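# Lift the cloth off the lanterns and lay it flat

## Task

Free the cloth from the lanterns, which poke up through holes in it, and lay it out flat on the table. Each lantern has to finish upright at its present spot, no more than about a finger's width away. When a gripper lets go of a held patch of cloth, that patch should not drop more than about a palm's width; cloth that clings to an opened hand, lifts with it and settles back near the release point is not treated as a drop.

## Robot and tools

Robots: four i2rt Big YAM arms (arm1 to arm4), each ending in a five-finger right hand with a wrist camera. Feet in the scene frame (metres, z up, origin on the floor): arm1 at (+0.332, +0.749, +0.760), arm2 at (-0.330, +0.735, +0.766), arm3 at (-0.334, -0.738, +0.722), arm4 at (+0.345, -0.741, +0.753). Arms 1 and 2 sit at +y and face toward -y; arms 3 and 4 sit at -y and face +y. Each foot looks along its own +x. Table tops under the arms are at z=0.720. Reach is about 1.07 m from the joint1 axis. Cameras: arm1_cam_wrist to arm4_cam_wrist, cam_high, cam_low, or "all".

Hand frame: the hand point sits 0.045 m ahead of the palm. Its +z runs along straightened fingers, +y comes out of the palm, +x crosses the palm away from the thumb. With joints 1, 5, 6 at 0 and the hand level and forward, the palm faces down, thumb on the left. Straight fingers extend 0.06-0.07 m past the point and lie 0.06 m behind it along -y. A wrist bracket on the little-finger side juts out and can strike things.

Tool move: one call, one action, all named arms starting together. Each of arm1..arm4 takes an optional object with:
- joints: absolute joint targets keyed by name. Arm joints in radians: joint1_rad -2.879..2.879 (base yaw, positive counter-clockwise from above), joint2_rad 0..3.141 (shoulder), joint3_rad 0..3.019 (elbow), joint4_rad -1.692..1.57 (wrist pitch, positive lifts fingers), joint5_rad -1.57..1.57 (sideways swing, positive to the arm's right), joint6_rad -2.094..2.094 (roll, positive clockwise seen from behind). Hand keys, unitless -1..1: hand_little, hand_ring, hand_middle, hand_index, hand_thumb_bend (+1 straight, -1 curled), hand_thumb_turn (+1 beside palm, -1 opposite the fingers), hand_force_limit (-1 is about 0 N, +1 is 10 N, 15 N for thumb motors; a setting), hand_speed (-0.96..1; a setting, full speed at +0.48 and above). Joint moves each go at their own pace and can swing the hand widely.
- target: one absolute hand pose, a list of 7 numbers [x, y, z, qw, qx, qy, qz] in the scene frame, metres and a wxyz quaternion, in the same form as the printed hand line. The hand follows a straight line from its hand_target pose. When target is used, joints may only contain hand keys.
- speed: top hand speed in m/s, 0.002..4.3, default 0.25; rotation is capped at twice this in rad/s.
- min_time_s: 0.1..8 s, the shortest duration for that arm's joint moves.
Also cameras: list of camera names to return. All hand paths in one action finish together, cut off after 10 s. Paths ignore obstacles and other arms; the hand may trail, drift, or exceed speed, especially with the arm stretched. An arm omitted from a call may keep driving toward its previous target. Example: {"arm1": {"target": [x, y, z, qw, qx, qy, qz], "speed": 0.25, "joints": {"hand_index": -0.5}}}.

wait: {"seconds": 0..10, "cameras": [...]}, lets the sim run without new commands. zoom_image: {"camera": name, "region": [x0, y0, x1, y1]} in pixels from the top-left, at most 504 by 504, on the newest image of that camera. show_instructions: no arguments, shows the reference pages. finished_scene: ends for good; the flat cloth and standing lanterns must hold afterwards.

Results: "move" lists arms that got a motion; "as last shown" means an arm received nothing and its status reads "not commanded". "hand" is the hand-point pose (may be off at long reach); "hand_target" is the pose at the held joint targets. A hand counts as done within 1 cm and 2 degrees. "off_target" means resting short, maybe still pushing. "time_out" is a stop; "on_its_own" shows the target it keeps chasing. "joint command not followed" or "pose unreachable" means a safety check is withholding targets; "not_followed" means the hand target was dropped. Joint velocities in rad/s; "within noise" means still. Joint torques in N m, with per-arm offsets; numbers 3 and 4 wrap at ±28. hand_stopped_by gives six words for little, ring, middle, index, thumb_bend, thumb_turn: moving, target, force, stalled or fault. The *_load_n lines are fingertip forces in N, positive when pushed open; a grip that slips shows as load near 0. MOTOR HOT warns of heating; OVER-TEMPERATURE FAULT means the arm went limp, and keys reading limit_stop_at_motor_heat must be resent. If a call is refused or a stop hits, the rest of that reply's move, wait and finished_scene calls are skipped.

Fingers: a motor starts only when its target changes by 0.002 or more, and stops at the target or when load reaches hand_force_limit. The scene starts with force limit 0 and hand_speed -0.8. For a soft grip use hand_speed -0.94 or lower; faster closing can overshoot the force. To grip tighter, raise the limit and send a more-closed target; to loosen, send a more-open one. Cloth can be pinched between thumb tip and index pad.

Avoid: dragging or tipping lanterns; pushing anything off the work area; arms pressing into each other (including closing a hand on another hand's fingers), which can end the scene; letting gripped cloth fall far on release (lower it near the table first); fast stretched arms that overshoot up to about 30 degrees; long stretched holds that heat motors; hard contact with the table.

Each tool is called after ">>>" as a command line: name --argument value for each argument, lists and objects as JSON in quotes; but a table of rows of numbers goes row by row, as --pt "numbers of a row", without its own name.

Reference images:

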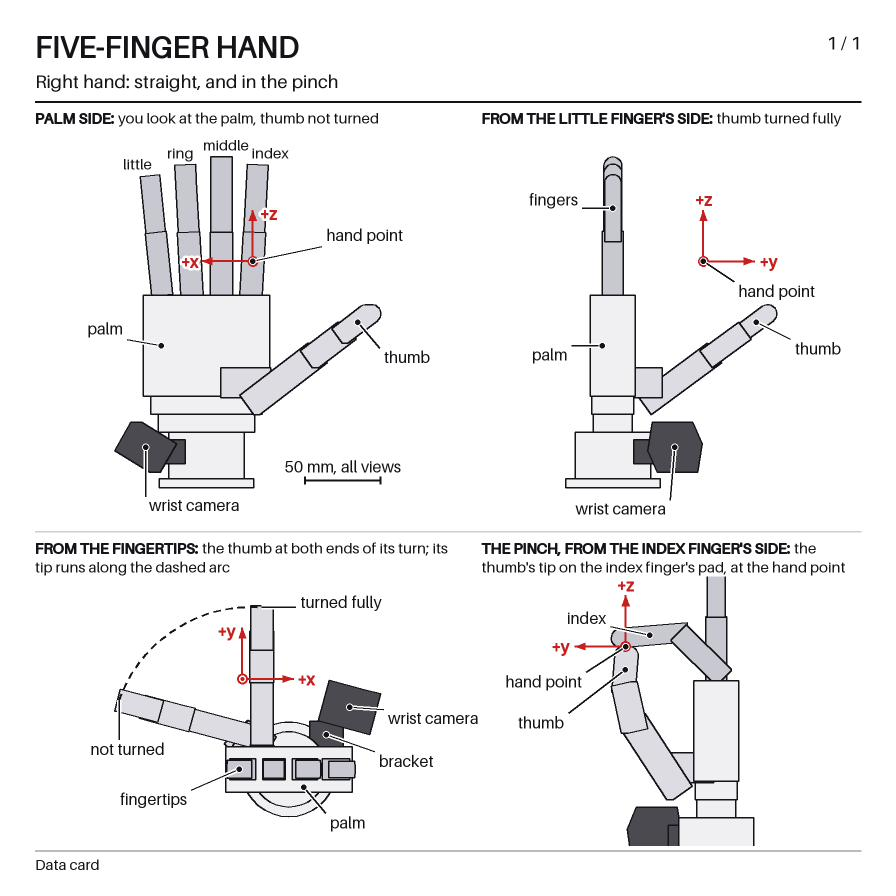

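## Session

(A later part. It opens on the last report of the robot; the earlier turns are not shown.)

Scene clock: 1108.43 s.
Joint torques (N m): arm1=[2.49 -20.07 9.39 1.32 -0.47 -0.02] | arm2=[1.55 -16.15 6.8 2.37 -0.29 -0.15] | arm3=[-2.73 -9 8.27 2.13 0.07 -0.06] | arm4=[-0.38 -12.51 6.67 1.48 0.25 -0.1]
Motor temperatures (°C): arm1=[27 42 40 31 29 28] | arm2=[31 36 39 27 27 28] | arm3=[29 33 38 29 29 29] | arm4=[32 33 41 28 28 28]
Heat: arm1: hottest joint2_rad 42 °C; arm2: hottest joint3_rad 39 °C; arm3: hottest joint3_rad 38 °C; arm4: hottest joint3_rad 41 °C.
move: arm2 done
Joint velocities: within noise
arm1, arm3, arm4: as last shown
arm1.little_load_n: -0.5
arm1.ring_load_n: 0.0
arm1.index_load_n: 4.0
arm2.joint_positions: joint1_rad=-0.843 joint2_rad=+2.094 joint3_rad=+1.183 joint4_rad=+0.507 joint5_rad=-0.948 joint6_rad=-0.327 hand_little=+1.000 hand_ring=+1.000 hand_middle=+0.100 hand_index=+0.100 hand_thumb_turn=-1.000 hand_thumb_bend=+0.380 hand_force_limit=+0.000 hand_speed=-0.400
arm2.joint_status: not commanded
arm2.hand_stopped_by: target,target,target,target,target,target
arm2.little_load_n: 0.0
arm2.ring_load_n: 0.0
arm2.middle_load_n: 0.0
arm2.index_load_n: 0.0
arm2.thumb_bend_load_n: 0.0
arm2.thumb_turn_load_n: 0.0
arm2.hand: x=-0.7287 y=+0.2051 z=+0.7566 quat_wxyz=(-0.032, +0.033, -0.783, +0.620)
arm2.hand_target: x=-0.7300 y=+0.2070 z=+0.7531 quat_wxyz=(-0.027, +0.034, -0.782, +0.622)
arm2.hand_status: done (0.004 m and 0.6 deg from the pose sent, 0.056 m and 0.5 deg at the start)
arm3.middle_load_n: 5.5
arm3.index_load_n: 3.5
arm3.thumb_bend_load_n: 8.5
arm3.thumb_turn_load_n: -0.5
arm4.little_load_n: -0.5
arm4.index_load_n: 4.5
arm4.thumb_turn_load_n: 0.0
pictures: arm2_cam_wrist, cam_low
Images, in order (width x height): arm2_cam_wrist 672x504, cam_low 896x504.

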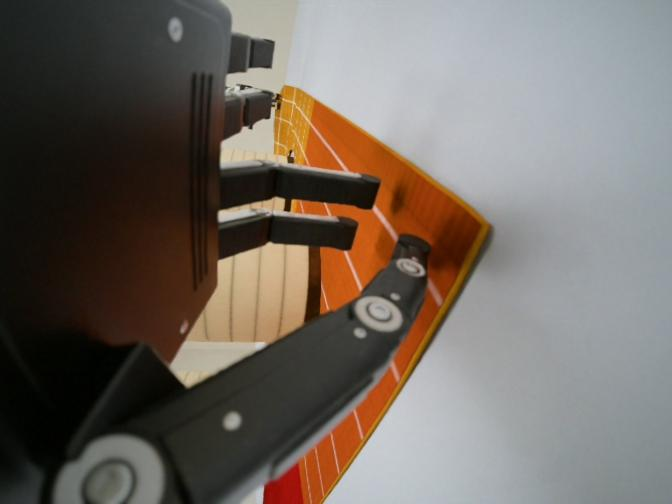

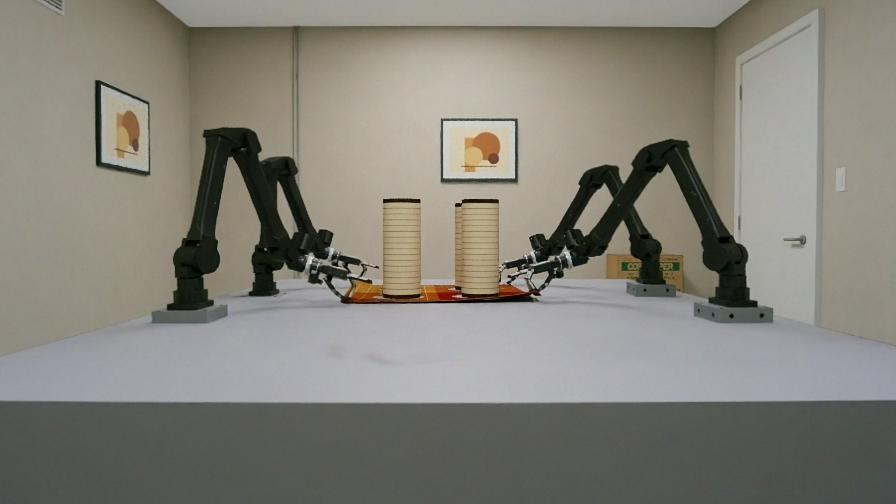

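>>> move --arm2 '{"target": [-0.730, 0.212, 0.724, 0.0272, -0.0341, 0.7819, -0.6220], "speed": 0.06}' --cameras '["cam_low", "arm2_cam_wrist"]'

>>> zoom_image --camera "cam_low" --region '[480, 250, 540, 300]'

Scene clock: 1112.13 s.
Joint torques (N m): arm1=[1.61 -20.89 9.24 1.13 -0.52 -0.1] | arm2=[1.03 -14.21 5.98 2.03 -0.11 -0.2] | arm3=[-2.49 -9.05 8.23 2.11 0.07 -0.03] | arm4=[-0.44 -12.45 6.65 1.5 0.24 -0.1]
Motor temperatures (°C): arm1=[27 42 40 31 29 28] | arm2=[31 36 39 27 27 28] | arm3=[29 33 38 29 29 29] | arm4=[32 33 41 28 28 28]
Heat: arm1: hottest joint2_rad 42 °C; arm2: hottest joint3_rad 39 °C; arm3: hottest joint3_rad 38 °C; arm4: hottest joint3_rad 41 °C.
move: arm2 off_target
Joint velocities: within noise
arm1, arm3, arm4: as last shown
arm1.little_load_n: 0.0
arm1.index_load_n: 4.5
arm2.joint_positions: joint1_rad=-0.843 joint2_rad=+2.123 joint3_rad=+1.183 joint4_rad=+0.575 joint5_rad=-0.958 joint6_rad=-0.327 hand_little=+1.000 hand_ring=+1.000 hand_middle=+0.100 hand_index=+0.100 hand_thumb_turn=-1.000 hand_thumb_bend=+0.379 hand_force_limit=+0.000 hand_speed=-0.400
arm2.joint_status: not commanded
arm2.hand_stopped_by: target,target,target,target,target,target
arm2.little_load_n: 0.0
arm2.ring_load_n: 0.0
arm2.middle_load_n: 0.0
arm2.index_load_n: 0.0
arm2.thumb_bend_load_n: -2.5
arm2.thumb_turn_load_n: 1.0
arm2.hand: x=-0.7309 y=+0.2027 z=+0.7488 quat_wxyz=(-0.023, +0.046, -0.775, +0.630)
arm2.hand_target: x=-0.7294 y=+0.2123 z=+0.7247 quat_wxyz=(-0.027, +0.034, -0.782, +0.622)
arm2.hand_status: off_target (0.027 m and 1.9 deg from the pose sent, 0.033 m and 0.6 deg at the start)
arm3.thumb_bend_load_n: 9.0
arm4.little_load_n: 0.0
arm4.index_load_n: 4.0
pictures: arm2_cam_wrist, cam_low
Images, in order (width x height): arm2_cam_wrist 672x504, cam_low 896x504.

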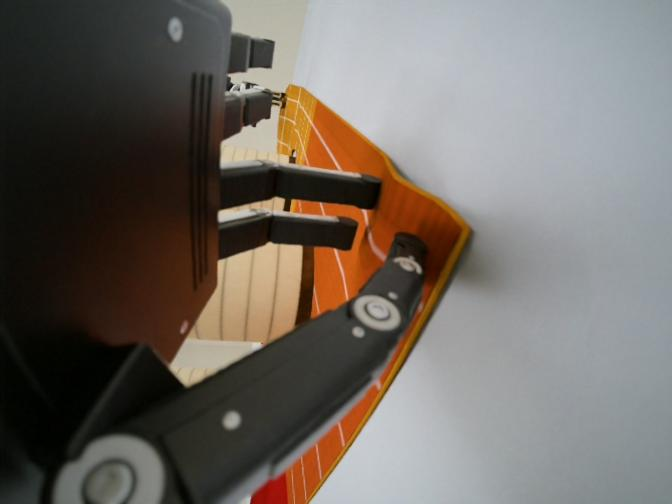

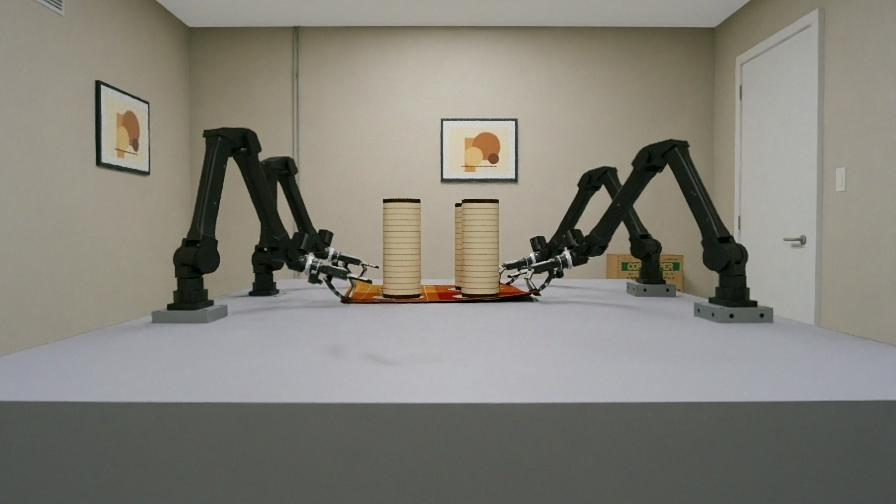

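Scaled by 8.400 from the camera's image (finer frame: 1280x720).

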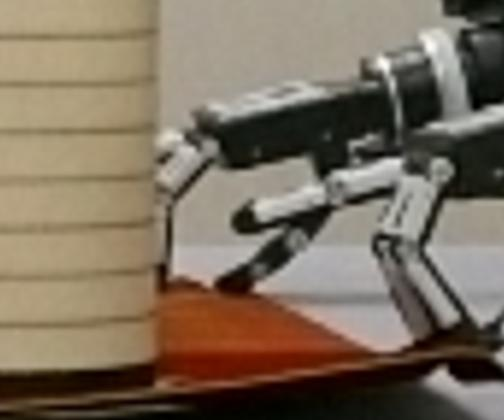

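>>> move --arm2 '{"target": [-0.730, 0.203, 0.712, 0.0272, -0.0341, 0.7819, -0.6220], "speed": 0.03, "joints": {"hand_index": -0.32, "hand_middle": -0.35, "hand_speed": -0.88, "hand_force_limit": -0.1}}' --cameras '["cam_low", "arm2_cam_wrist"]'

>>> zoom_image --camera "cam_low" --region '[480, 250, 540, 300]'

Scene clock: 1116.70 s.
Joint torques (N m): arm1=[1.9 -20.6 9.11 1.17 -0.51 -0.04] | arm2=[1.85 -12.63 7.47 1.55 0.25 -0.28] | arm3=[-2.61 -9.17 8.27 2.09 0.09 -0.03] | arm4=[-0.38 -12.45 6.65 1.47 0.25 -0.1]
Motor temperatures (°C): arm1=[27 42 40 31 29 28] | arm2=[31 36 39 27 27 28] | arm3=[29 33 38 29 29 29] | arm4=[32 33 41 28 28 28]
Heat: arm1: hottest joint2_rad 42 °C; arm2: hottest joint3_rad 39 °C; arm3: hottest joint3_rad 38 °C; arm4: hottest joint3_rad 41 °C.
move: arm2 off_target
Joint velocities: within noise
arm1, arm3, arm4: as last shown
arm1.hand: x=-0.1104 y=+0.2612 z=+0.7712 quat_wxyz=(-0.039, +0.019, -0.788, +0.615)
arm1.hand_target: x=-0.1147 y=+0.2543 z=+0.7948 quat_wxyz=(-0.027, +0.034, -0.782, +0.622)
arm2.joint_positions: joint1_rad=-0.843 joint2_rad=+2.133 joint3_rad=+1.183 joint4_rad=+0.608 joint5_rad=-0.956 joint6_rad=-0.312 hand_little=+1.000 hand_ring=+1.000 hand_middle=-0.321 hand_index=-0.320 hand_thumb_turn=-1.000 hand_thumb_bend=+0.379 hand_force_limit=-0.100 hand_speed=-0.880
arm2.joint_status: hand_middle off_target (ended at -0.321, target -0.350); the others done
arm2.hand_stopped_by: target,target,force,target,target,target
arm2.little_load_n: 0.0
arm2.ring_load_n: 0.0
arm2.middle_load_n: 5.0
arm2.index_load_n: 0.0
arm2.thumb_bend_load_n: -5.5
arm2.thumb_turn_load_n: 0.5
arm2.hand: x=-0.7322 y=+0.2011 z=+0.7472 quat_wxyz=(-0.020, +0.045, -0.771, +0.635)
arm2.hand_target: x=-0.7286 y=+0.2044 z=+0.7131 quat_wxyz=(-0.027, +0.034, -0.782, +0.622)
arm2.hand_status: off_target (0.035 m and 2.5 deg from the pose sent, 0.037 m and 1.9 deg at the start)
arm3.thumb_turn_load_n: 0.0
arm4.middle_load_n: 5.5
arm4.index_load_n: 4.5
arm4.thumb_bend_load_n: 7.0
pictures: arm2_cam_wrist, cam_low
Images, in order (width x height): arm2_cam_wrist 672x504, cam_low 896x504.

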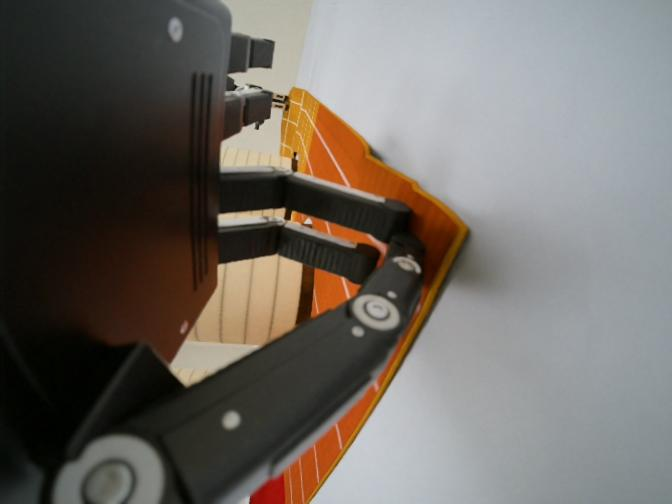

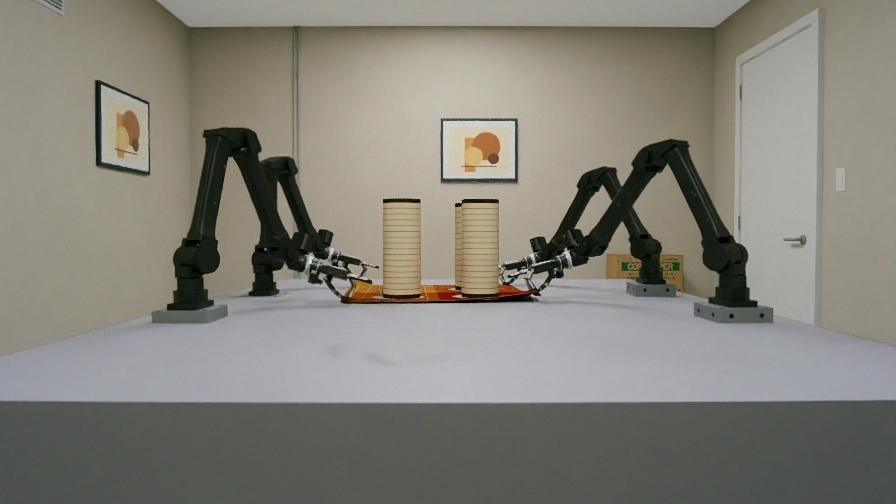

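Scaled by 8.400 from the camera's image (finer frame: 1280x720).

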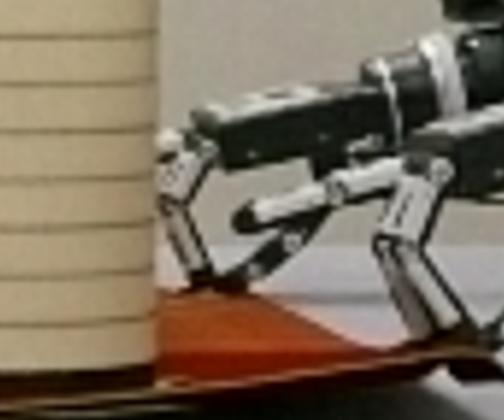

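>>> move --arm2 '{"joints": {"hand_thumb_bend": 0.15, "hand_speed": -0.85, "hand_force_limit": -0.1}}'

>>> move --arm2 '{"joints": {"hand_index": -0.5, "hand_middle": -0.5, "hand_speed": -0.9, "hand_force_limit": 0.3}}' --cameras '["cam_low", "arm2_cam_wrist"]'

>>> zoom_image --camera "cam_low" --region '[480, 250, 540, 300]'

Scene clock: 1121.00 s.
Joint torques (N m): arm1=[2.14 -20.84 9.21 1.32 -0.48 -0.01] | arm2=[1.96 -12.57 7.46 1.55 0.25 -0.28] | arm3=[-2.37 -8.76 8.27 2.11 0.1 -0.03] | arm4=[-0.44 -12.4 6.68 1.48 0.25 -0.11]
Motor temperatures (°C): arm1=[27 42 40 31 29 28] | arm2=[31 36 39 27 27 28] | arm3=[29 33 38 29 29 29] | arm4=[32 33 41 28 28 28]
Heat: arm1: hottest joint2_rad 42 °C; arm2: hottest joint3_rad 39 °C; arm3: hottest joint3_rad 38 °C; arm4: hottest joint3_rad 41 °C.
move: arm2 off_target
Joint velocities: within noise
arm1: as last shown
arm1.index_load_n: 4.0
arm2.joint_positions: joint1_rad=-0.843 joint2_rad=+2.134 joint3_rad=+1.183 joint4_rad=+0.608 joint5_rad=-0.956 joint6_rad=-0.312 hand_little=+1.000 hand_ring=+1.000 hand_middle=-0.321 hand_index=-0.320 hand_thumb_turn=-1.000 hand_thumb_bend=+0.307 hand_force_limit=-0.100 hand_speed=-0.850
arm2.joint_status: hand_thumb_bend off_target (ended at +0.307, target +0.150); the others done
arm2.hand_stopped_by: target,target,force,target,force,target
arm2.little_load_n: 0.0
arm2.ring_load_n: 0.0
arm2.middle_load_n: 6.5
arm2.index_load_n: 0.0
arm2.thumb_bend_load_n: 7.0
arm2.thumb_turn_load_n: 1.5
arm2.hand: x=-0.7321 y=+0.2011 z=+0.7470 quat_wxyz=(-0.020, +0.045, -0.771, +0.635)
arm2.hand_target: x=-0.7287 y=+0.2044 z=+0.7132 quat_wxyz=(-0.027, +0.034, -0.782, +0.622)
arm2.hand_status: not commanded
arm3.joint_positions: joint1_rad=+1.176 joint2_rad=+1.590 joint3_rad=+0.572 joint4_rad=+0.561 joint5_rad=+1.009 joint6_rad=+0.314 hand_little=+1.000 hand_ring=+1.000 hand_middle=-0.288 hand_index=-0.411 hand_thumb_turn=-1.000 hand_thumb_bend=+0.292 hand_force_limit=+0.000 hand_speed=-0.900
arm3.joint_status: not commanded
arm3.hand_stopped_by: target,target,force,force,force,target
arm3.little_load_n: 0.0
arm3.ring_load_n: -0.5
arm3.middle_load_n: 5.5
arm3.index_load_n: 3.5
arm3.thumb_bend_load_n: 9.0
arm3.thumb_turn_load_n: 0.0
arm3.hand: x=-0.7045 y=-0.4135 z=+0.7635 quat_wxyz=(-0.616, +0.785, +0.064, -0.001)
arm3.hand_target: x=-0.7153 y=-0.4054 z=+0.7722 quat_wxyz=(-0.622, +0.781, +0.055, -0.011)
arm3.hand_status: not commanded
arm4.joint_positions: joint1_rad=+1.063 joint2_rad=+1.796 joint3_rad=+0.716 joint4_rad=+0.633 joint5_rad=+0.939 joint6_rad=+0.302 hand_little=+1.000 hand_ring=+1.000 hand_middle=-0.288 hand_index=-0.319 hand_thumb_turn=-1.000 hand_thumb_bend=+0.310 hand_force_limit=+0.100 hand_speed=-0.920
arm4.joint_status: not commanded
arm4.hand_stopped_by: target,target,force,force,force,target
arm4.little_load_n: 0.0
arm4.ring_load_n: 0.0
arm4.middle_load_n: 6.0
arm4.index_load_n: 4.5
arm4.thumb_bend_load_n: 7.0
arm4.thumb_turn_load_n: 0.0
arm4.hand: x=-0.0665 y=-0.3729 z=+0.7628 quat_wxyz=(-0.615, +0.786, +0.063, -0.005)
arm4.hand_target: x=-0.0753 y=-0.3623 z=+0.7795 quat_wxyz=(-0.623, +0.780, +0.054, -0.011)
arm4.hand_status: not commanded
pictures: none

Scene clock: 1121.83 s.
Joint torques (N m): arm1=[2.43 -19.96 9.35 1.26 -0.48 -0.03] | arm2=[1.9 -12.57 7.47 1.55 0.25 -0.28] | arm3=[-2.49 -8.82 8.23 2.09 0.1 -0.03] | arm4=[-0.38 -12.4 6.67 1.51 0.24 -0.1]
Motor temperatures (°C): arm1=[27 42 40 31 29 28] | arm2=[31 36 39 27 27 28] | arm3=[29 33 38 29 29 29] | arm4=[32 33 41 28 28 28]
Heat: arm1: hottest joint2_rad 42 °C; arm2: hottest joint3_rad 39 °C; arm3: hottest joint3_rad 38 °C; arm4: hottest joint3_rad 41 °C.
move: arm2 off_target
Joint velocities: within noise
arm1.joint_positions: joint1_rad=-1.041 joint2_rad=+2.061 joint3_rad=+1.232 joint4_rad=+0.353 joint5_rad=-1.035 joint6_rad=-0.378 hand_little=+1.000 hand_ring=+1.000 hand_middle=-0.287 hand_index=-0.429 hand_thumb_turn=-1.000 hand_thumb_bend=+0.322 hand_force_limit=+0.150 hand_speed=-0.900
arm1.joint_status: not commanded
arm1.hand_stopped_by: target,target,force,force,force,target
arm1.little_load_n: 0.0
arm1.ring_load_n: 0.0
arm1.middle_load_n: 8.5
arm1.index_load_n: 4.5
arm1.thumb_bend_load_n: 10.5
arm1.thumb_turn_load_n: 1.5
arm1.hand: x=-0.1104 y=+0.2612 z=+0.7712 quat_wxyz=(-0.039, +0.019, -0.788, +0.615)
arm1.hand_target: x=-0.1147 y=+0.2543 z=+0.7948 quat_wxyz=(-0.027, +0.034, -0.782, +0.622)
arm1.hand_status: not commanded
arm2.joint_positions: joint1_rad=-0.843 joint2_rad=+2.134 joint3_rad=+1.183 joint4_rad=+0.608 joint5_rad=-0.956 joint6_rad=-0.312 hand_little=+1.000 hand_ring=+1.000 hand_middle=-0.321 hand_index=-0.420 hand_thumb_turn=-1.000 hand_thumb_bend=+0.307 hand_force_limit=+0.300 hand_speed=-0.900
arm2.joint_status: hand_middle off_target (ended at -0.321, target -0.500); hand_index off_target (ended at -0.420, target -0.500); the others done
arm2.hand_stopped_by: target,target,force,force,force,target
arm2.little_load_n: 0.0
arm2.ring_load_n: 0.0
arm2.middle_load_n: 6.0
arm2.index_load_n: 6.5
arm2.thumb_bend_load_n: 7.5
arm2.thumb_turn_load_n: 1.0
arm2.hand: x=-0.7321 y=+0.2011 z=+0.7470 quat_wxyz=(-0.020, +0.045, -0.771, +0.635)
arm2.hand_target: x=-0.7287 y=+0.2044 z=+0.7132 quat_wxyz=(-0.027, +0.034, -0.782, +0.622)
arm2.hand_status: not commanded
arm3, arm4: as last shown
arm3.ring_load_n: 0.0
arm3.middle_load_n: 6.0
arm3.thumb_turn_load_n: -0.5
arm4.thumb_bend_load_n: 7.5
pictures: arm2_cam_wrist, cam_low
Images, in order (width x height): arm2_cam_wrist 672x504, cam_low 896x504.

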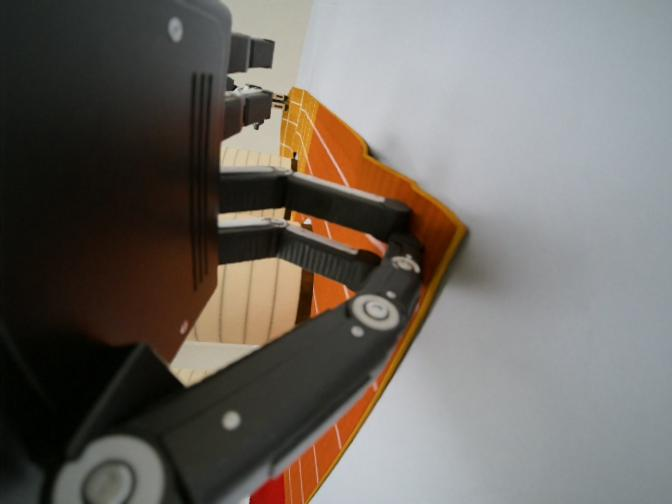

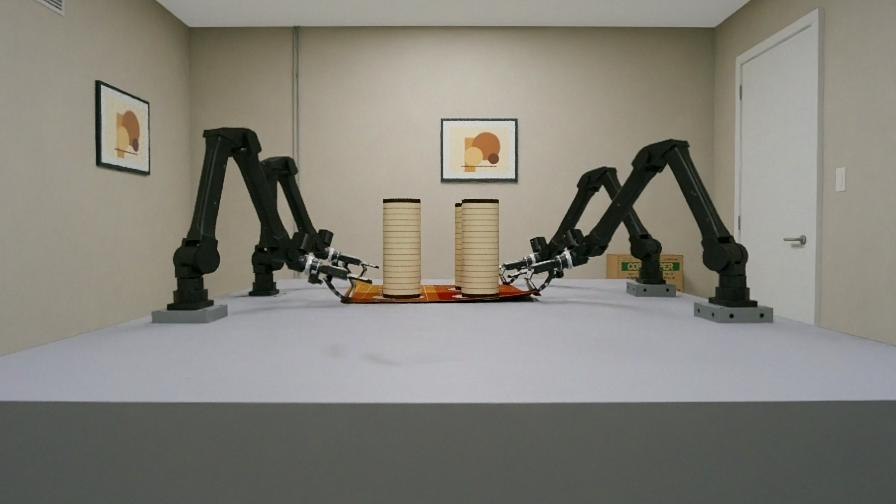

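Scaled by 8.400 from the camera's image (finer frame: 1280x720).

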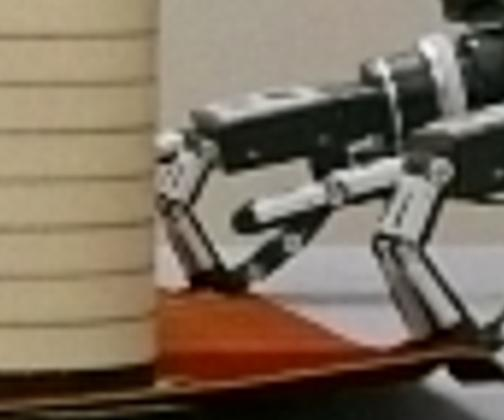

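Loads 6/6.5/7.5. Lift slowly.

>>> move --arm2 '{"target": [-0.730, 0.203, 0.765, 0.0272, -0.0341, 0.7819, -0.6220], "speed": 0.04}' --cameras '["cam_low", "arm2_cam_wrist"]'

>>> zoom_image --camera "cam_low" --region '[480, 250, 540, 300]'

Scene clock: 1125.97 s.
Joint torques (N m): arm1=[2.14 -20.6 9.28 1.4 -0.47 -0.12] | arm2=[1.96 -17.9 7.41 1.21 -0.29 -0.21] | arm3=[-2.84 -9 8.23 2.1 0.09 -0.03] | arm4=[-0.44 -12.45 6.68 1.48 0.25 -0.1]
Motor temperatures (°C): arm1=[27 42 40 31 29 28] | arm2=[31 36 39 27 27 28] | arm3=[29 33 38 29 29 29] | arm4=[32 33 41 28 28 28]
Heat: arm1: hottest joint2_rad 42 °C; arm2: hottest joint3_rad 39 °C; arm3: hottest joint3_rad 38 °C; arm4: hottest joint3_rad 41 °C.
move: arm2 done
Joint velocities: within noise
arm1, arm3, arm4: as last shown
arm1.index_load_n: 4.0
arm2.joint_positions: joint1_rad=-0.843 joint2_rad=+2.096 joint3_rad=+1.183 joint4_rad=+0.512 joint5_rad=-0.943 joint6_rad=-0.317 hand_little=+1.000 hand_ring=+1.000 hand_middle=-0.321 hand_index=-0.420 hand_thumb_turn=-1.000 hand_thumb_bend=+0.307 hand_force_limit=+0.300 hand_speed=-0.900
arm2.joint_status: not commanded
arm2.hand_stopped_by: target,target,force,force,force,target
arm2.little_load_n: 0.0
arm2.ring_load_n: 0.0
arm2.middle_load_n: 6.0
arm2.index_load_n: 5.0
arm2.thumb_bend_load_n: 8.5
arm2.thumb_turn_load_n: 0.5
arm2.hand: x=-0.7297 y=+0.2052 z=+0.7557 quat_wxyz=(-0.032, +0.028, -0.783, +0.620)
arm2.hand_target: x=-0.7299 y=+0.2029 z=+0.7650 quat_wxyz=(-0.027, +0.034, -0.782, +0.622)
arm2.hand_status: done (0.010 m and 0.9 deg from the pose sent, 0.018 m and 2.5 deg at the start)
arm3.thumb_bend_load_n: 8.5
arm3.thumb_turn_load_n: 0.0
arm4.little_load_n: -0.5
arm4.index_load_n: 4.0
pictures: arm2_cam_wrist, cam_low
Images, in order (width x height): arm2_cam_wrist 672x504, cam_low 896x504.

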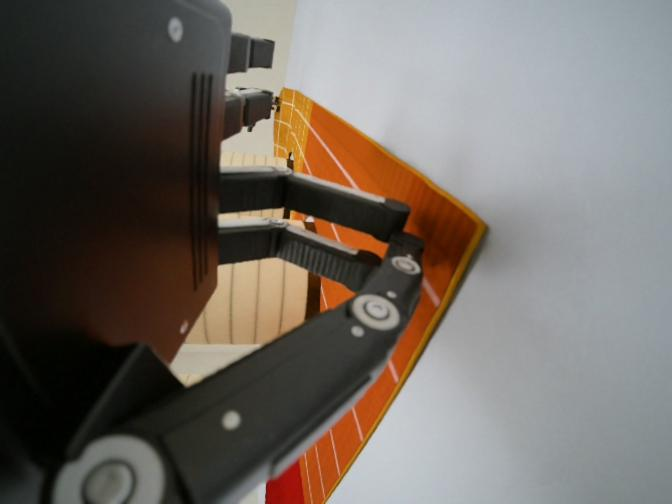

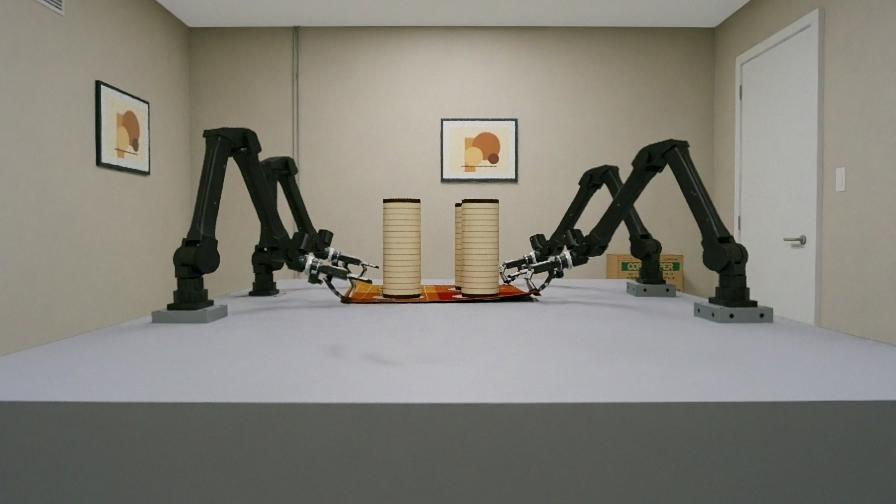

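Scaled by 8.400 from the camera's image (finer frame: 1280x720).

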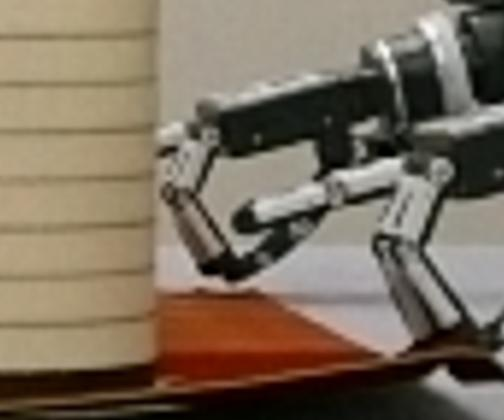

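>>> move --arm2 '{"target": [-0.732, 0.222, 0.815, 0.0272, -0.0341, 0.7819, -0.6220], "speed": 0.08, "joints": {"hand_index": 0.1, "hand_middle": 0.1, "hand_thumb_bend": 0.38, "hand_speed": -0.4}}'

>>> move --arm2 '{"target": [-0.731, 0.218, 0.751, 0.0272, -0.0341, 0.7819, -0.6220], "speed": 0.06}' --cameras '["cam_low", "arm2_cam_wrist"]'

>>> zoom_image --camera "cam_low" --region '[480, 250, 540, 300]'

Scene clock: 1136.63 s.
Joint torques (N m): arm1=[2.37 -20.72 9.25 1.16 -0.47 0.01] | arm2=[1.14 -17.03 7.2 1.18 -0.42 -0.19] | arm3=[-2.73 -9 8.27 2.13 0.08 -0.03] | arm4=[-0.38 -12.4 6.67 1.5 0.24 -0.1]
Motor temperatures (°C): arm1=[27 42 40 31 29 28] | arm2=[31 37 38 27 27 28] | arm3=[29 33 38 29 29 29] | arm4=[31 33 41 28 28 28]
Heat: arm1: hottest joint2_rad 42 °C; arm2: hottest joint3_rad 38 °C; arm3: hottest joint3_rad 38 °C; arm4: hottest joint3_rad 41 °C.
move: arm2 done
Joint velocities: within noise
arm1, arm3, arm4: as last shown
arm1.index_load_n: 4.5
arm2.joint_positions: joint1_rad=-0.861 joint2_rad=+1.973 joint3_rad=+1.171 joint4_rad=+0.401 joint5_rad=-0.965 joint6_rad=-0.336 hand_little=+1.000 hand_ring=+1.000 hand_middle=+0.100 hand_index=+0.100 hand_thumb_turn=-1.000 hand_thumb_bend=+0.380 hand_force_limit=+0.300 hand_speed=-0.400
arm2.joint_status: all done
arm2.hand_stopped_by: target,target,target,target,target,target
arm2.little_load_n: 0.0
arm2.ring_load_n: 0.0
arm2.middle_load_n: 0.0
arm2.index_load_n: 0.0
arm2.thumb_bend_load_n: 0.5
arm2.thumb_turn_load_n: 0.0
arm2.hand: x=-0.7313 y=+0.2163 z=+0.8122 quat_wxyz=(-0.029, +0.035, -0.781, +0.623)
arm2.hand_target: x=-0.7319 y=+0.2219 z=+0.8149 quat_wxyz=(-0.027, +0.034, -0.782, +0.622)
arm2.hand_status: done (0.006 m and 0.3 deg from the pose sent, 0.062 m and 0.9 deg at the start)
arm3.middle_load_n: 5.5
arm3.index_load_n: 4.0
arm3.thumb_bend_load_n: 9.0
arm4.little_load_n: 0.0
pictures: none

Scene clock: 1138.30 s.
Joint torques (N m): arm1=[1.79 -20.54 9.21 1.25 -0.49 -0.01] | arm2=[1.67 -16.03 6.75 2.37 -0.3 -0.18] | arm3=[-2.55 -9.05 8.27 2.13 0.08 -0.03] | arm4=[-0.44 -12.45 6.67 1.47 0.25 -0.11]
Motor temperatures (°C): arm1=[27 42 40 31 29 28] | arm2=[31 37 38 27 27 28] | arm3=[29 33 38 29 29 29] | arm4=[31 33 41 28 28 28]
Heat: arm1: hottest joint2_rad 42 °C; arm2: hottest joint3_rad 38 °C; arm3: hottest joint3_rad 38 °C; arm4: hottest joint3_rad 41 °C.
move: arm2 done
Joint velocities: within noise
arm1, arm3, arm4: as last shown
arm1.index_load_n: 4.0
arm2.joint_positions: joint1_rad=-0.861 joint2_rad=+2.088 joint3_rad=+1.163 joint4_rad=+0.511 joint5_rad=-0.962 joint6_rad=-0.336 hand_little=+1.000 hand_ring=+1.000 hand_middle=+0.100 hand_index=+0.100 hand_thumb_turn=-1.000 hand_thumb_bend=+0.380 hand_force_limit=+0.300 hand_speed=-0.400
arm2.joint_status: not commanded
arm2.hand_stopped_by: target,target,target,target,target,target
arm2.little_load_n: -0.5
arm2.ring_load_n: 0.0
arm2.middle_load_n: 0.0
arm2.index_load_n: 0.5
arm2.thumb_bend_load_n: 0.5
arm2.thumb_turn_load_n: 0.0
arm2.hand: x=-0.7304 y=+0.2172 z=+0.7540 quat_wxyz=(-0.032, +0.031, -0.783, +0.620)
arm2.hand_target: x=-0.7308 y=+0.2180 z=+0.7509 quat_wxyz=(-0.027, +0.034, -0.782, +0.622)
arm2.hand_status: done (0.003 m and 0.7 deg from the pose sent, 0.061 m and 0.3 deg at the start)
arm3.index_load_n: 3.5
pictures: arm2_cam_wrist, cam_low
Images, in order (width x height): arm2_cam_wrist 672x504, cam_low 896x504.

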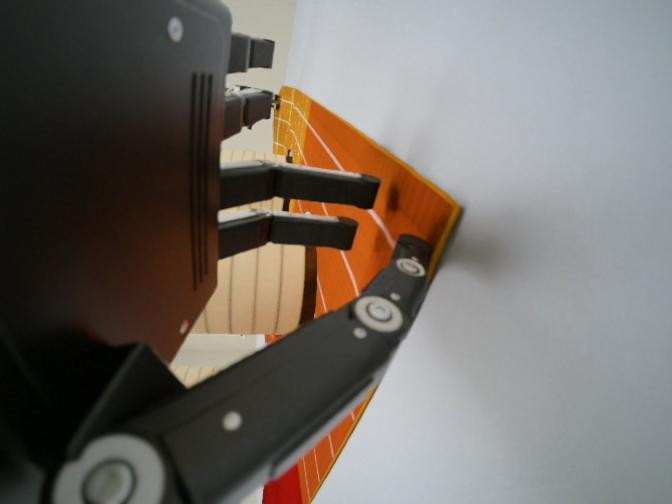

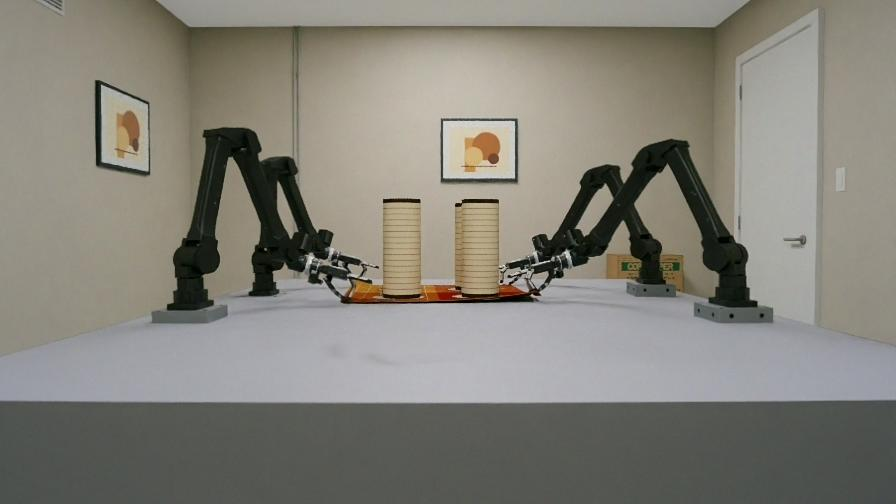

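Scaled by 8.400 from the camera's image (finer frame: 1280x720).

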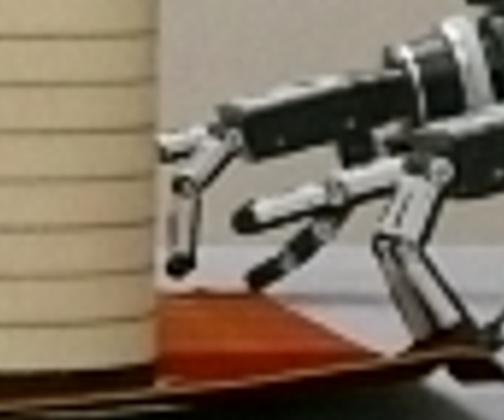

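>>> move --arm2 '{"target": [-0.731, 0.214, 0.722, 0.0272, -0.0341, 0.7819, -0.6220], "speed": 0.06}' --cameras '["cam_low", "arm2_cam_wrist"]'

>>> zoom_image --camera "cam_low" --region '[480, 250, 540, 300]'

Scene clock: 1142.63 s.
Joint torques (N m): arm1=[2.84 -20.54 9.29 1.35 -0.52 -0.02] | arm2=[2.08 -13.27 7.42 1.83 0.05 -0.21] | arm3=[-2.49 -8.82 8.27 2.13 0.08 -0.03] | arm4=[-0.38 -12.4 6.65 1.48 0.25 -0.1]
Motor temperatures (°C): arm1=[27 42 40 31 29 28] | arm2=[31 37 39 27 27 28] | arm3=[29 33 38 29 29 29] | arm4=[31 33 41 28 28 28]
Heat: arm1: hottest joint2_rad 42 °C; arm2: hottest joint3_rad 39 °C; arm3: hottest joint3_rad 38 °C; arm4: hottest joint3_rad 41 °C.
move: arm2 off_target
Joint velocities: within noise
arm1, arm3, arm4: as last shown
arm1.index_load_n: 4.5
arm2.joint_positions: joint1_rad=-0.861 joint2_rad=+2.115 joint3_rad=+1.163 joint4_rad=+0.582 joint5_rad=-0.966 joint6_rad=-0.328 hand_little=+1.000 hand_ring=+1.000 hand_middle=+0.100 hand_index=+0.100 hand_thumb_turn=-1.000 hand_thumb_bend=+0.379 hand_force_limit=+0.300 hand_speed=-0.400
arm2.joint_status: not commanded
arm2.hand_stopped_by: target,target,target,target,target,target
arm2.little_load_n: 0.0
arm2.ring_load_n: 0.0
arm2.middle_load_n: 0.0
arm2.index_load_n: -0.5
arm2.thumb_bend_load_n: -4.0
arm2.thumb_turn_load_n: 1.0
arm2.hand: x=-0.7335 y=+0.2139 z=+0.7480 quat_wxyz=(-0.022, +0.041, -0.775, +0.630)
arm2.hand_target: x=-0.7301 y=+0.2148 z=+0.7227 quat_wxyz=(-0.027, +0.034, -0.782, +0.622)
arm2.hand_status: off_target (0.026 m and 1.6 deg from the pose sent, 0.032 m and 0.7 deg at the start)
arm4.index_load_n: 4.5
arm4.thumb_bend_load_n: 7.0
pictures: arm2_cam_wrist, cam_low
Images, in order (width x height): arm2_cam_wrist 672x504, cam_low 896x504.

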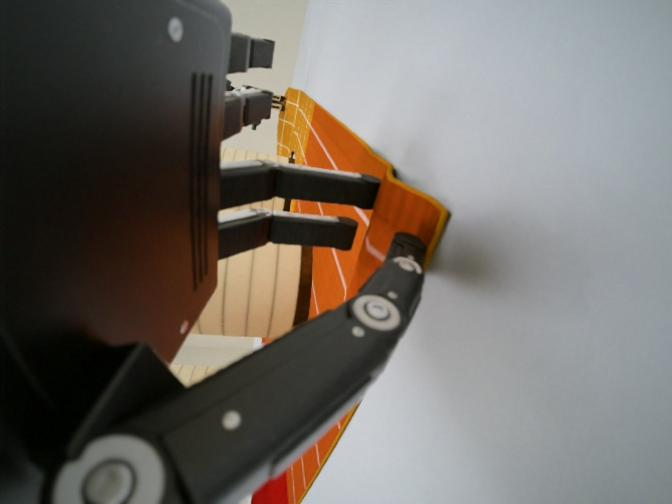

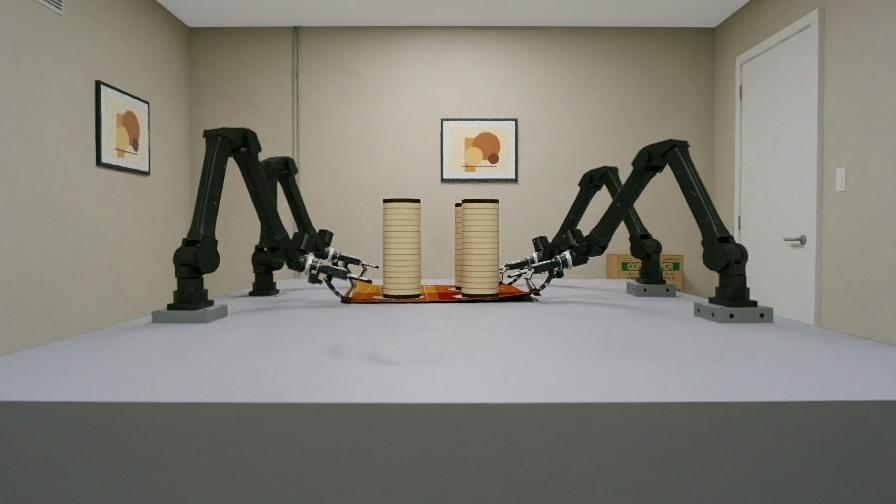

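Scaled by 8.400 from the camera's image (finer frame: 1280x720).

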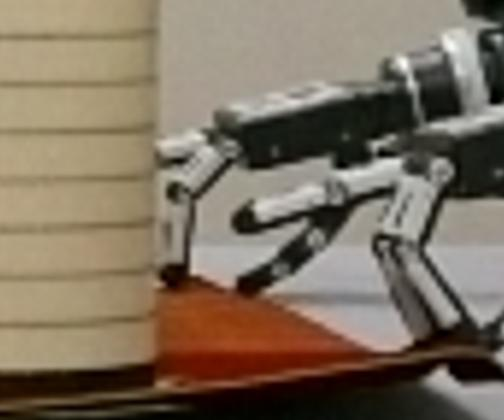

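>>> move --arm2 '{"target": [-0.731, 0.207, 0.721, 0.0272, -0.0341, 0.7819, -0.6220], "speed": 0.02, "joints": {"hand_index": -0.3, "hand_middle": -0.35, "hand_speed": -0.88, "hand_force_limit": -0.2}}' --cameras '["cam_low", "arm2_cam_wrist"]'

>>> zoom_image --camera "cam_low" --region '[480, 250, 540, 300]'

Scene clock: 1148.63 s.
Joint torques (N m): arm1=[2.32 -20.37 9.22 1.36 -0.5 -0.07] | arm2=[2.61 -12.75 8.53 1.57 0.21 -0.24] | arm3=[-2.55 -9.23 8.27 2.06 0.09 -0.03] | arm4=[-0.44 -12.45 6.38 1.48 0.24 -0.1]
Motor temperatures (°C): arm1=[27 42 40 31 29 28] | arm2=[31 37 39 27 27 28] | arm3=[29 33 38 29 29 29] | arm4=[31 33 41 28 28 28]
Heat: arm1: hottest joint2_rad 42 °C; arm2: hottest joint3_rad 39 °C; arm3: hottest joint3_rad 38 °C; arm4: hottest joint3_rad 41 °C.
move: arm2 off_target
Joint velocities: within noise
arm1, arm3, arm4: as last shown
arm1.index_load_n: 4.0
arm2.joint_positions: joint1_rad=-0.859 joint2_rad=+2.116 joint3_rad=+1.163 joint4_rad=+0.590 joint5_rad=-0.961 joint6_rad=-0.320 hand_little=+1.000 hand_ring=+1.000 hand_middle=-0.299 hand_index=-0.300 hand_thumb_turn=-1.000 hand_thumb_bend=+0.380 hand_force_limit=-0.200 hand_speed=-0.880
arm2.joint_status: hand_middle off_target (ended at -0.299, target -0.350); the others done
arm2.hand_stopped_by: target,target,force,target,target,target
arm2.little_load_n: 0.0
arm2.ring_load_n: 0.0
arm2.middle_load_n: 4.5
arm2.index_load_n: 0.0
arm2.thumb_bend_load_n: -1.0
arm2.thumb_turn_load_n: 1.5
arm2.hand: x=-0.7334 y=+0.2126 z=+0.7480 quat_wxyz=(-0.021, +0.038, -0.774, +0.631)
arm2.hand_target: x=-0.7300 y=+0.2084 z=+0.7216 quat_wxyz=(-0.027, +0.034, -0.782, +0.622)
arm2.hand_status: off_target (0.028 m and 1.6 deg from the pose sent, 0.028 m and 1.6 deg at the start)
arm3.ring_load_n: -0.5
arm3.middle_load_n: 6.0
arm4.joint_positions: joint1_rad=+1.063 joint2_rad=+1.796 joint3_rad=+0.720 joint4_rad=+0.633 joint5_rad=+0.939 joint6_rad=+0.302 hand_little=+1.000 hand_ring=+1.000 hand_middle=-0.288 hand_index=-0.319 hand_thumb_turn=-1.000 hand_thumb_bend=+0.310 hand_force_limit=+0.100 hand_speed=-0.920
arm4.middle_load_n: 5.5
arm4.index_load_n: 4.0
arm4.thumb_bend_load_n: 7.5
arm4.thumb_turn_load_n: 0.5
arm4.hand: x=-0.0681 y=-0.3721 z=+0.7642 quat_wxyz=(-0.616, +0.785, +0.062, -0.007)
arm4.hand_target: x=-0.0753 y=-0.3623 z=+0.7794 quat_wxyz=(-0.623, +0.780, +0.055, -0.011)
pictures: arm2_cam_wrist, cam_low
Images, in order (width x height): arm2_cam_wrist 672x504, cam_low 896x504.

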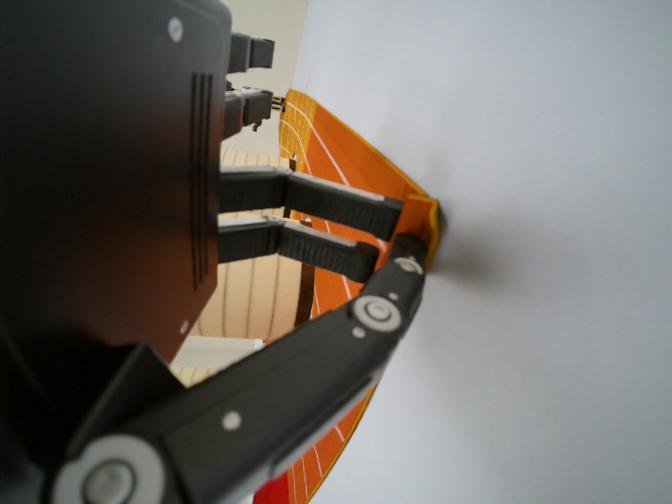

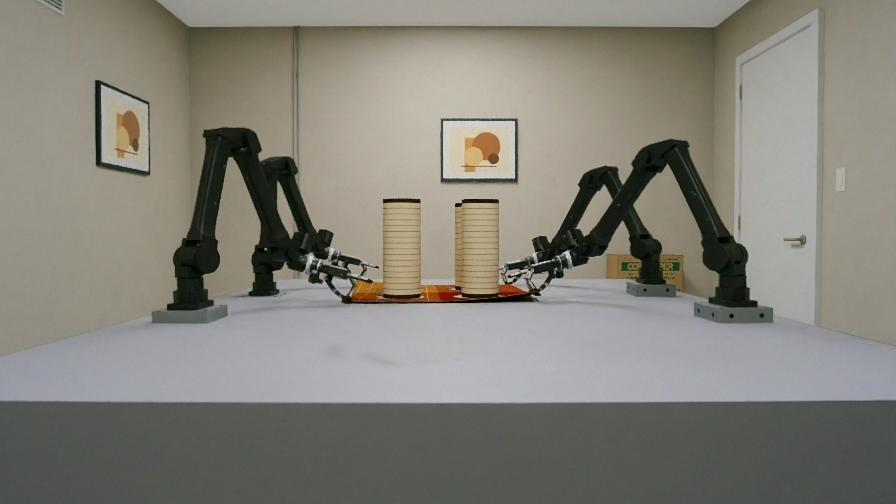

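Scaled by 8.400 from the camera's image (finer frame: 1280x720).

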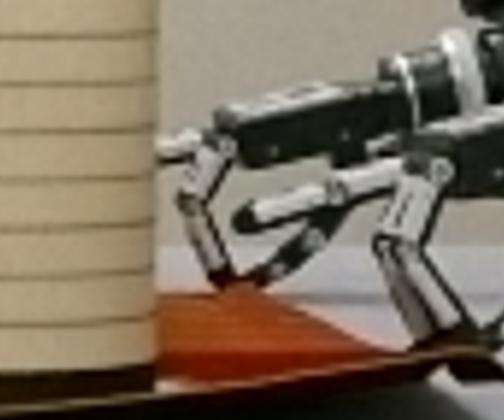

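>>> move --arm2 '{"joints": {"hand_thumb_bend": 0.15, "hand_speed": -0.87, "hand_force_limit": -0.1}}'

>>> move --arm2 '{"joints": {"hand_index": -0.5, "hand_middle": -0.5, "hand_speed": -0.9, "hand_force_limit": 0.2}}' --cameras '["cam_low", "arm2_cam_wrist"]'

>>> zoom_image --camera "cam_low" --region '[480, 250, 540, 300]'

Scene clock: 1154.43 s.
Joint torques (N m): arm1=[2.55 -20.84 9.2 1.32 -0.46 0] | arm2=[2.55 -12.92 8.42 1.57 0.12 -0.24] | arm3=[-2.67 -9 8.23 2.07 0.09 -0.04] | arm4=[-0.44 -12.45 6.41 1.51 0.24 -0.1]
Motor temperatures (°C): arm1=[27 42 40 31 29 28] | arm2=[31 37 39 27 27 28] | arm3=[29 33 38 29 29 29] | arm4=[31 33 41 28 28 28]
Heat: arm1: hottest joint2_rad 42 °C; arm2: hottest joint3_rad 39 °C; arm3: hottest joint3_rad 38 °C; arm4: hottest joint3_rad 41 °C.
move: arm2 off_target
Joint velocities: within noise
arm1, arm3, arm4: as last shown
arm1.middle_load_n: 8.0
arm2.joint_positions: joint1_rad=-0.858 joint2_rad=+2.119 joint3_rad=+1.165 joint4_rad=+0.590 joint5_rad=-0.959 joint6_rad=-0.320 hand_little=+1.000 hand_ring=+1.000 hand_middle=-0.299 hand_index=-0.300 hand_thumb_turn=-1.000 hand_thumb_bend=+0.298 hand_force_limit=-0.100 hand_speed=-0.870
arm2.joint_status: hand_thumb_bend off_target (ended at +0.298, target +0.150); the others done
arm2.hand_stopped_by: target,target,force,target,force,target
arm2.little_load_n: 0.0
arm2.ring_load_n: 0.0
arm2.middle_load_n: 10.5
arm2.index_load_n: 0.0
arm2.thumb_bend_load_n: 7.0
arm2.thumb_turn_load_n: 2.5
arm2.hand: x=-0.7334 y=+0.2120 z=+0.7468 quat_wxyz=(-0.021, +0.038, -0.775, +0.631)
arm2.hand_target: x=-0.7300 y=+0.2082 z=+0.7217 quat_wxyz=(-0.027, +0.034, -0.782, +0.622)
arm2.hand_status: not commanded
arm3.ring_load_n: 0.0
arm3.thumb_bend_load_n: 8.5
arm4.middle_load_n: 6.0
arm4.index_load_n: 4.5
arm4.thumb_turn_load_n: 0.0
pictures: none

Scene clock: 1155.33 s.
Joint torques (N m): arm1=[2.32 -19.78 9.26 1.24 -0.52 -0.01] | arm2=[2.49 -12.92 8.36 1.54 0.13 -0.24] | arm3=[-2.32 -8.82 8.18 2.11 0.1 -0.04] | arm4=[-0.38 -12.51 6.43 1.5 0.25 -0.1]
Motor temperatures (°C): arm1=[27 42 40 31 29 28] | arm2=[31 37 39 27 27 28] | arm3=[29 33 38 29 28 29] | arm4=[31 33 41 28 28 28]
Heat: arm1: hottest joint2_rad 42 °C; arm2: hottest joint3_rad 39 °C; arm3: hottest joint3_rad 38 °C; arm4: hottest joint3_rad 41 °C.
move: arm2 off_target
Joint velocities: within noise
arm1: as last shown
arm1.middle_load_n: 8.5
arm1.index_load_n: 4.5
arm2.joint_positions: joint1_rad=-0.858 joint2_rad=+2.119 joint3_rad=+1.166 joint4_rad=+0.590 joint5_rad=-0.959 joint6_rad=-0.320 hand_little=+1.000 hand_ring=+1.000 hand_middle=-0.299 hand_index=-0.409 hand_thumb_turn=-1.000 hand_thumb_bend=+0.299 hand_force_limit=+0.200 hand_speed=-0.900
arm2.joint_status: hand_middle off_target (ended at -0.299, target -0.500); hand_index off_target (ended at -0.409, target -0.500); the others done
arm2.hand_stopped_by: target,target,force,force,force,target
arm2.little_load_n: 0.0
arm2.ring_load_n: 0.0
arm2.middle_load_n: 9.0
arm2.index_load_n: 5.5
arm2.thumb_bend_load_n: 9.0
arm2.thumb_turn_load_n: 2.0
arm2.hand: x=-0.7335 y=+0.2116 z=+0.7471 quat_wxyz=(-0.021, +0.038, -0.775, +0.631)
arm2.hand_target: x=-0.7300 y=+0.2082 z=+0.7216 quat_wxyz=(-0.027, +0.034, -0.782, +0.622)
arm2.hand_status: not commanded
arm3.joint_positions: joint1_rad=+1.176 joint2_rad=+1.590 joint3_rad=+0.572 joint4_rad=+0.561 joint5_rad=+1.009 joint6_rad=+0.314 hand_little=+1.000 hand_ring=+1.000 hand_middle=-0.288 hand_index=-0.411 hand_thumb_turn=-1.000 hand_thumb_bend=+0.292 hand_force_limit=+0.000 hand_speed=-0.900
arm3.joint_status: not commanded
arm3.hand_stopped_by: target,target,force,force,force,target
arm3.little_load_n: 0.0
arm3.ring_load_n: 0.0
arm3.middle_load_n: 6.0
arm3.index_load_n: 3.5
arm3.thumb_bend_load_n: 9.0
arm3.thumb_turn_load_n: 0.0
arm3.hand: x=-0.7045 y=-0.4135 z=+0.7635 quat_wxyz=(-0.616, +0.785, +0.064, -0.001)
arm3.hand_target: x=-0.7153 y=-0.4054 z=+0.7722 quat_wxyz=(-0.622, +0.781, +0.055, -0.011)
arm3.hand_status: not commanded
arm4.joint_positions: joint1_rad=+1.063 joint2_rad=+1.796 joint3_rad=+0.720 joint4_rad=+0.633 joint5_rad=+0.939 joint6_rad=+0.302 hand_little=+1.000 hand_ring=+1.000 hand_middle=-0.288 hand_index=-0.319 hand_thumb_turn=-1.000 hand_thumb_bend=+0.310 hand_force_limit=+0.100 hand_speed=-0.920
arm4.joint_status: not commanded
arm4.hand_stopped_by: target,target,force,force,force,target
arm4.little_load_n: -0.5
arm4.ring_load_n: 0.0
arm4.middle_load_n: 5.5
arm4.index_load_n: 4.5
arm4.thumb_bend_load_n: 7.5
arm4.thumb_turn_load_n: 0.5
arm4.hand: x=-0.0681 y=-0.3721 z=+0.7642 quat_wxyz=(-0.616, +0.785, +0.062, -0.007)
arm4.hand_target: x=-0.0753 y=-0.3623 z=+0.7794 quat_wxyz=(-0.623, +0.780, +0.055, -0.011)
arm4.hand_status: not commanded
pictures: arm2_cam_wrist, cam_low
Images, in order (width x height): arm2_cam_wrist 672x504, cam_low 896x504.

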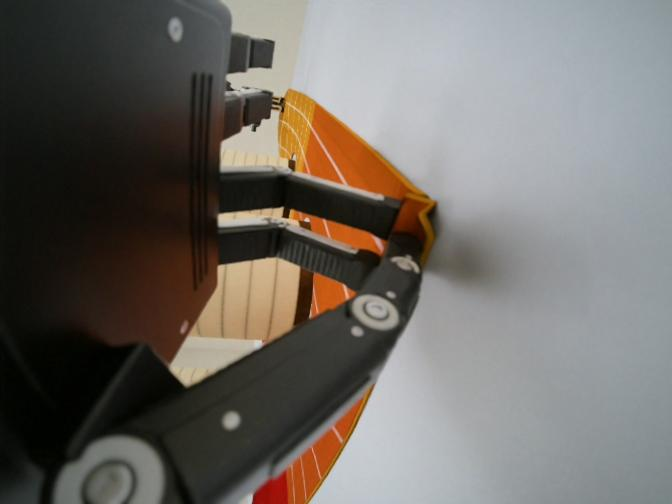

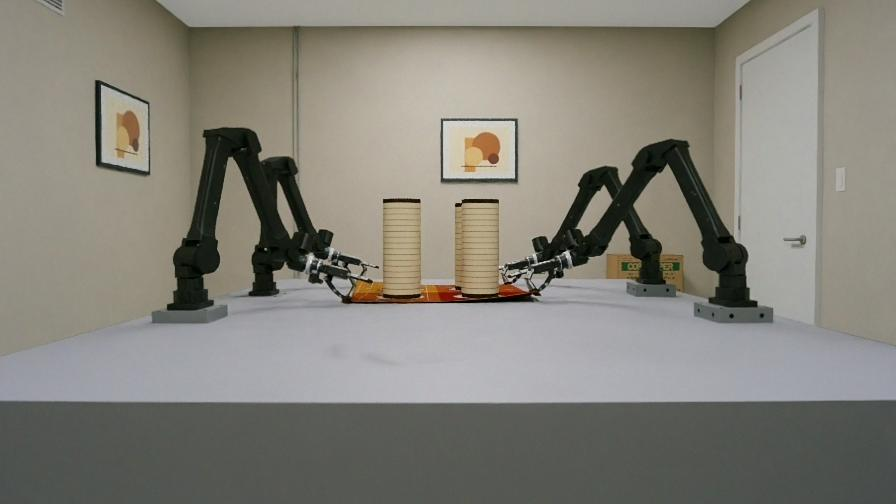

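Scaled by 8.400 from the camera's image (finer frame: 1280x720).

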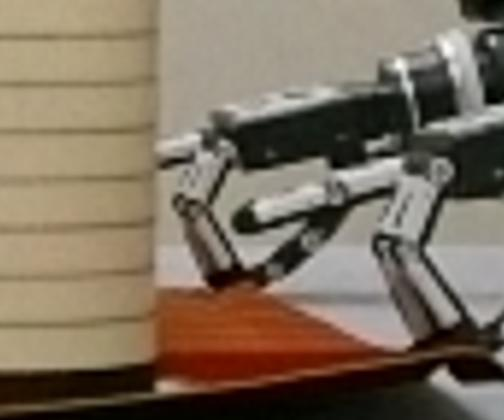

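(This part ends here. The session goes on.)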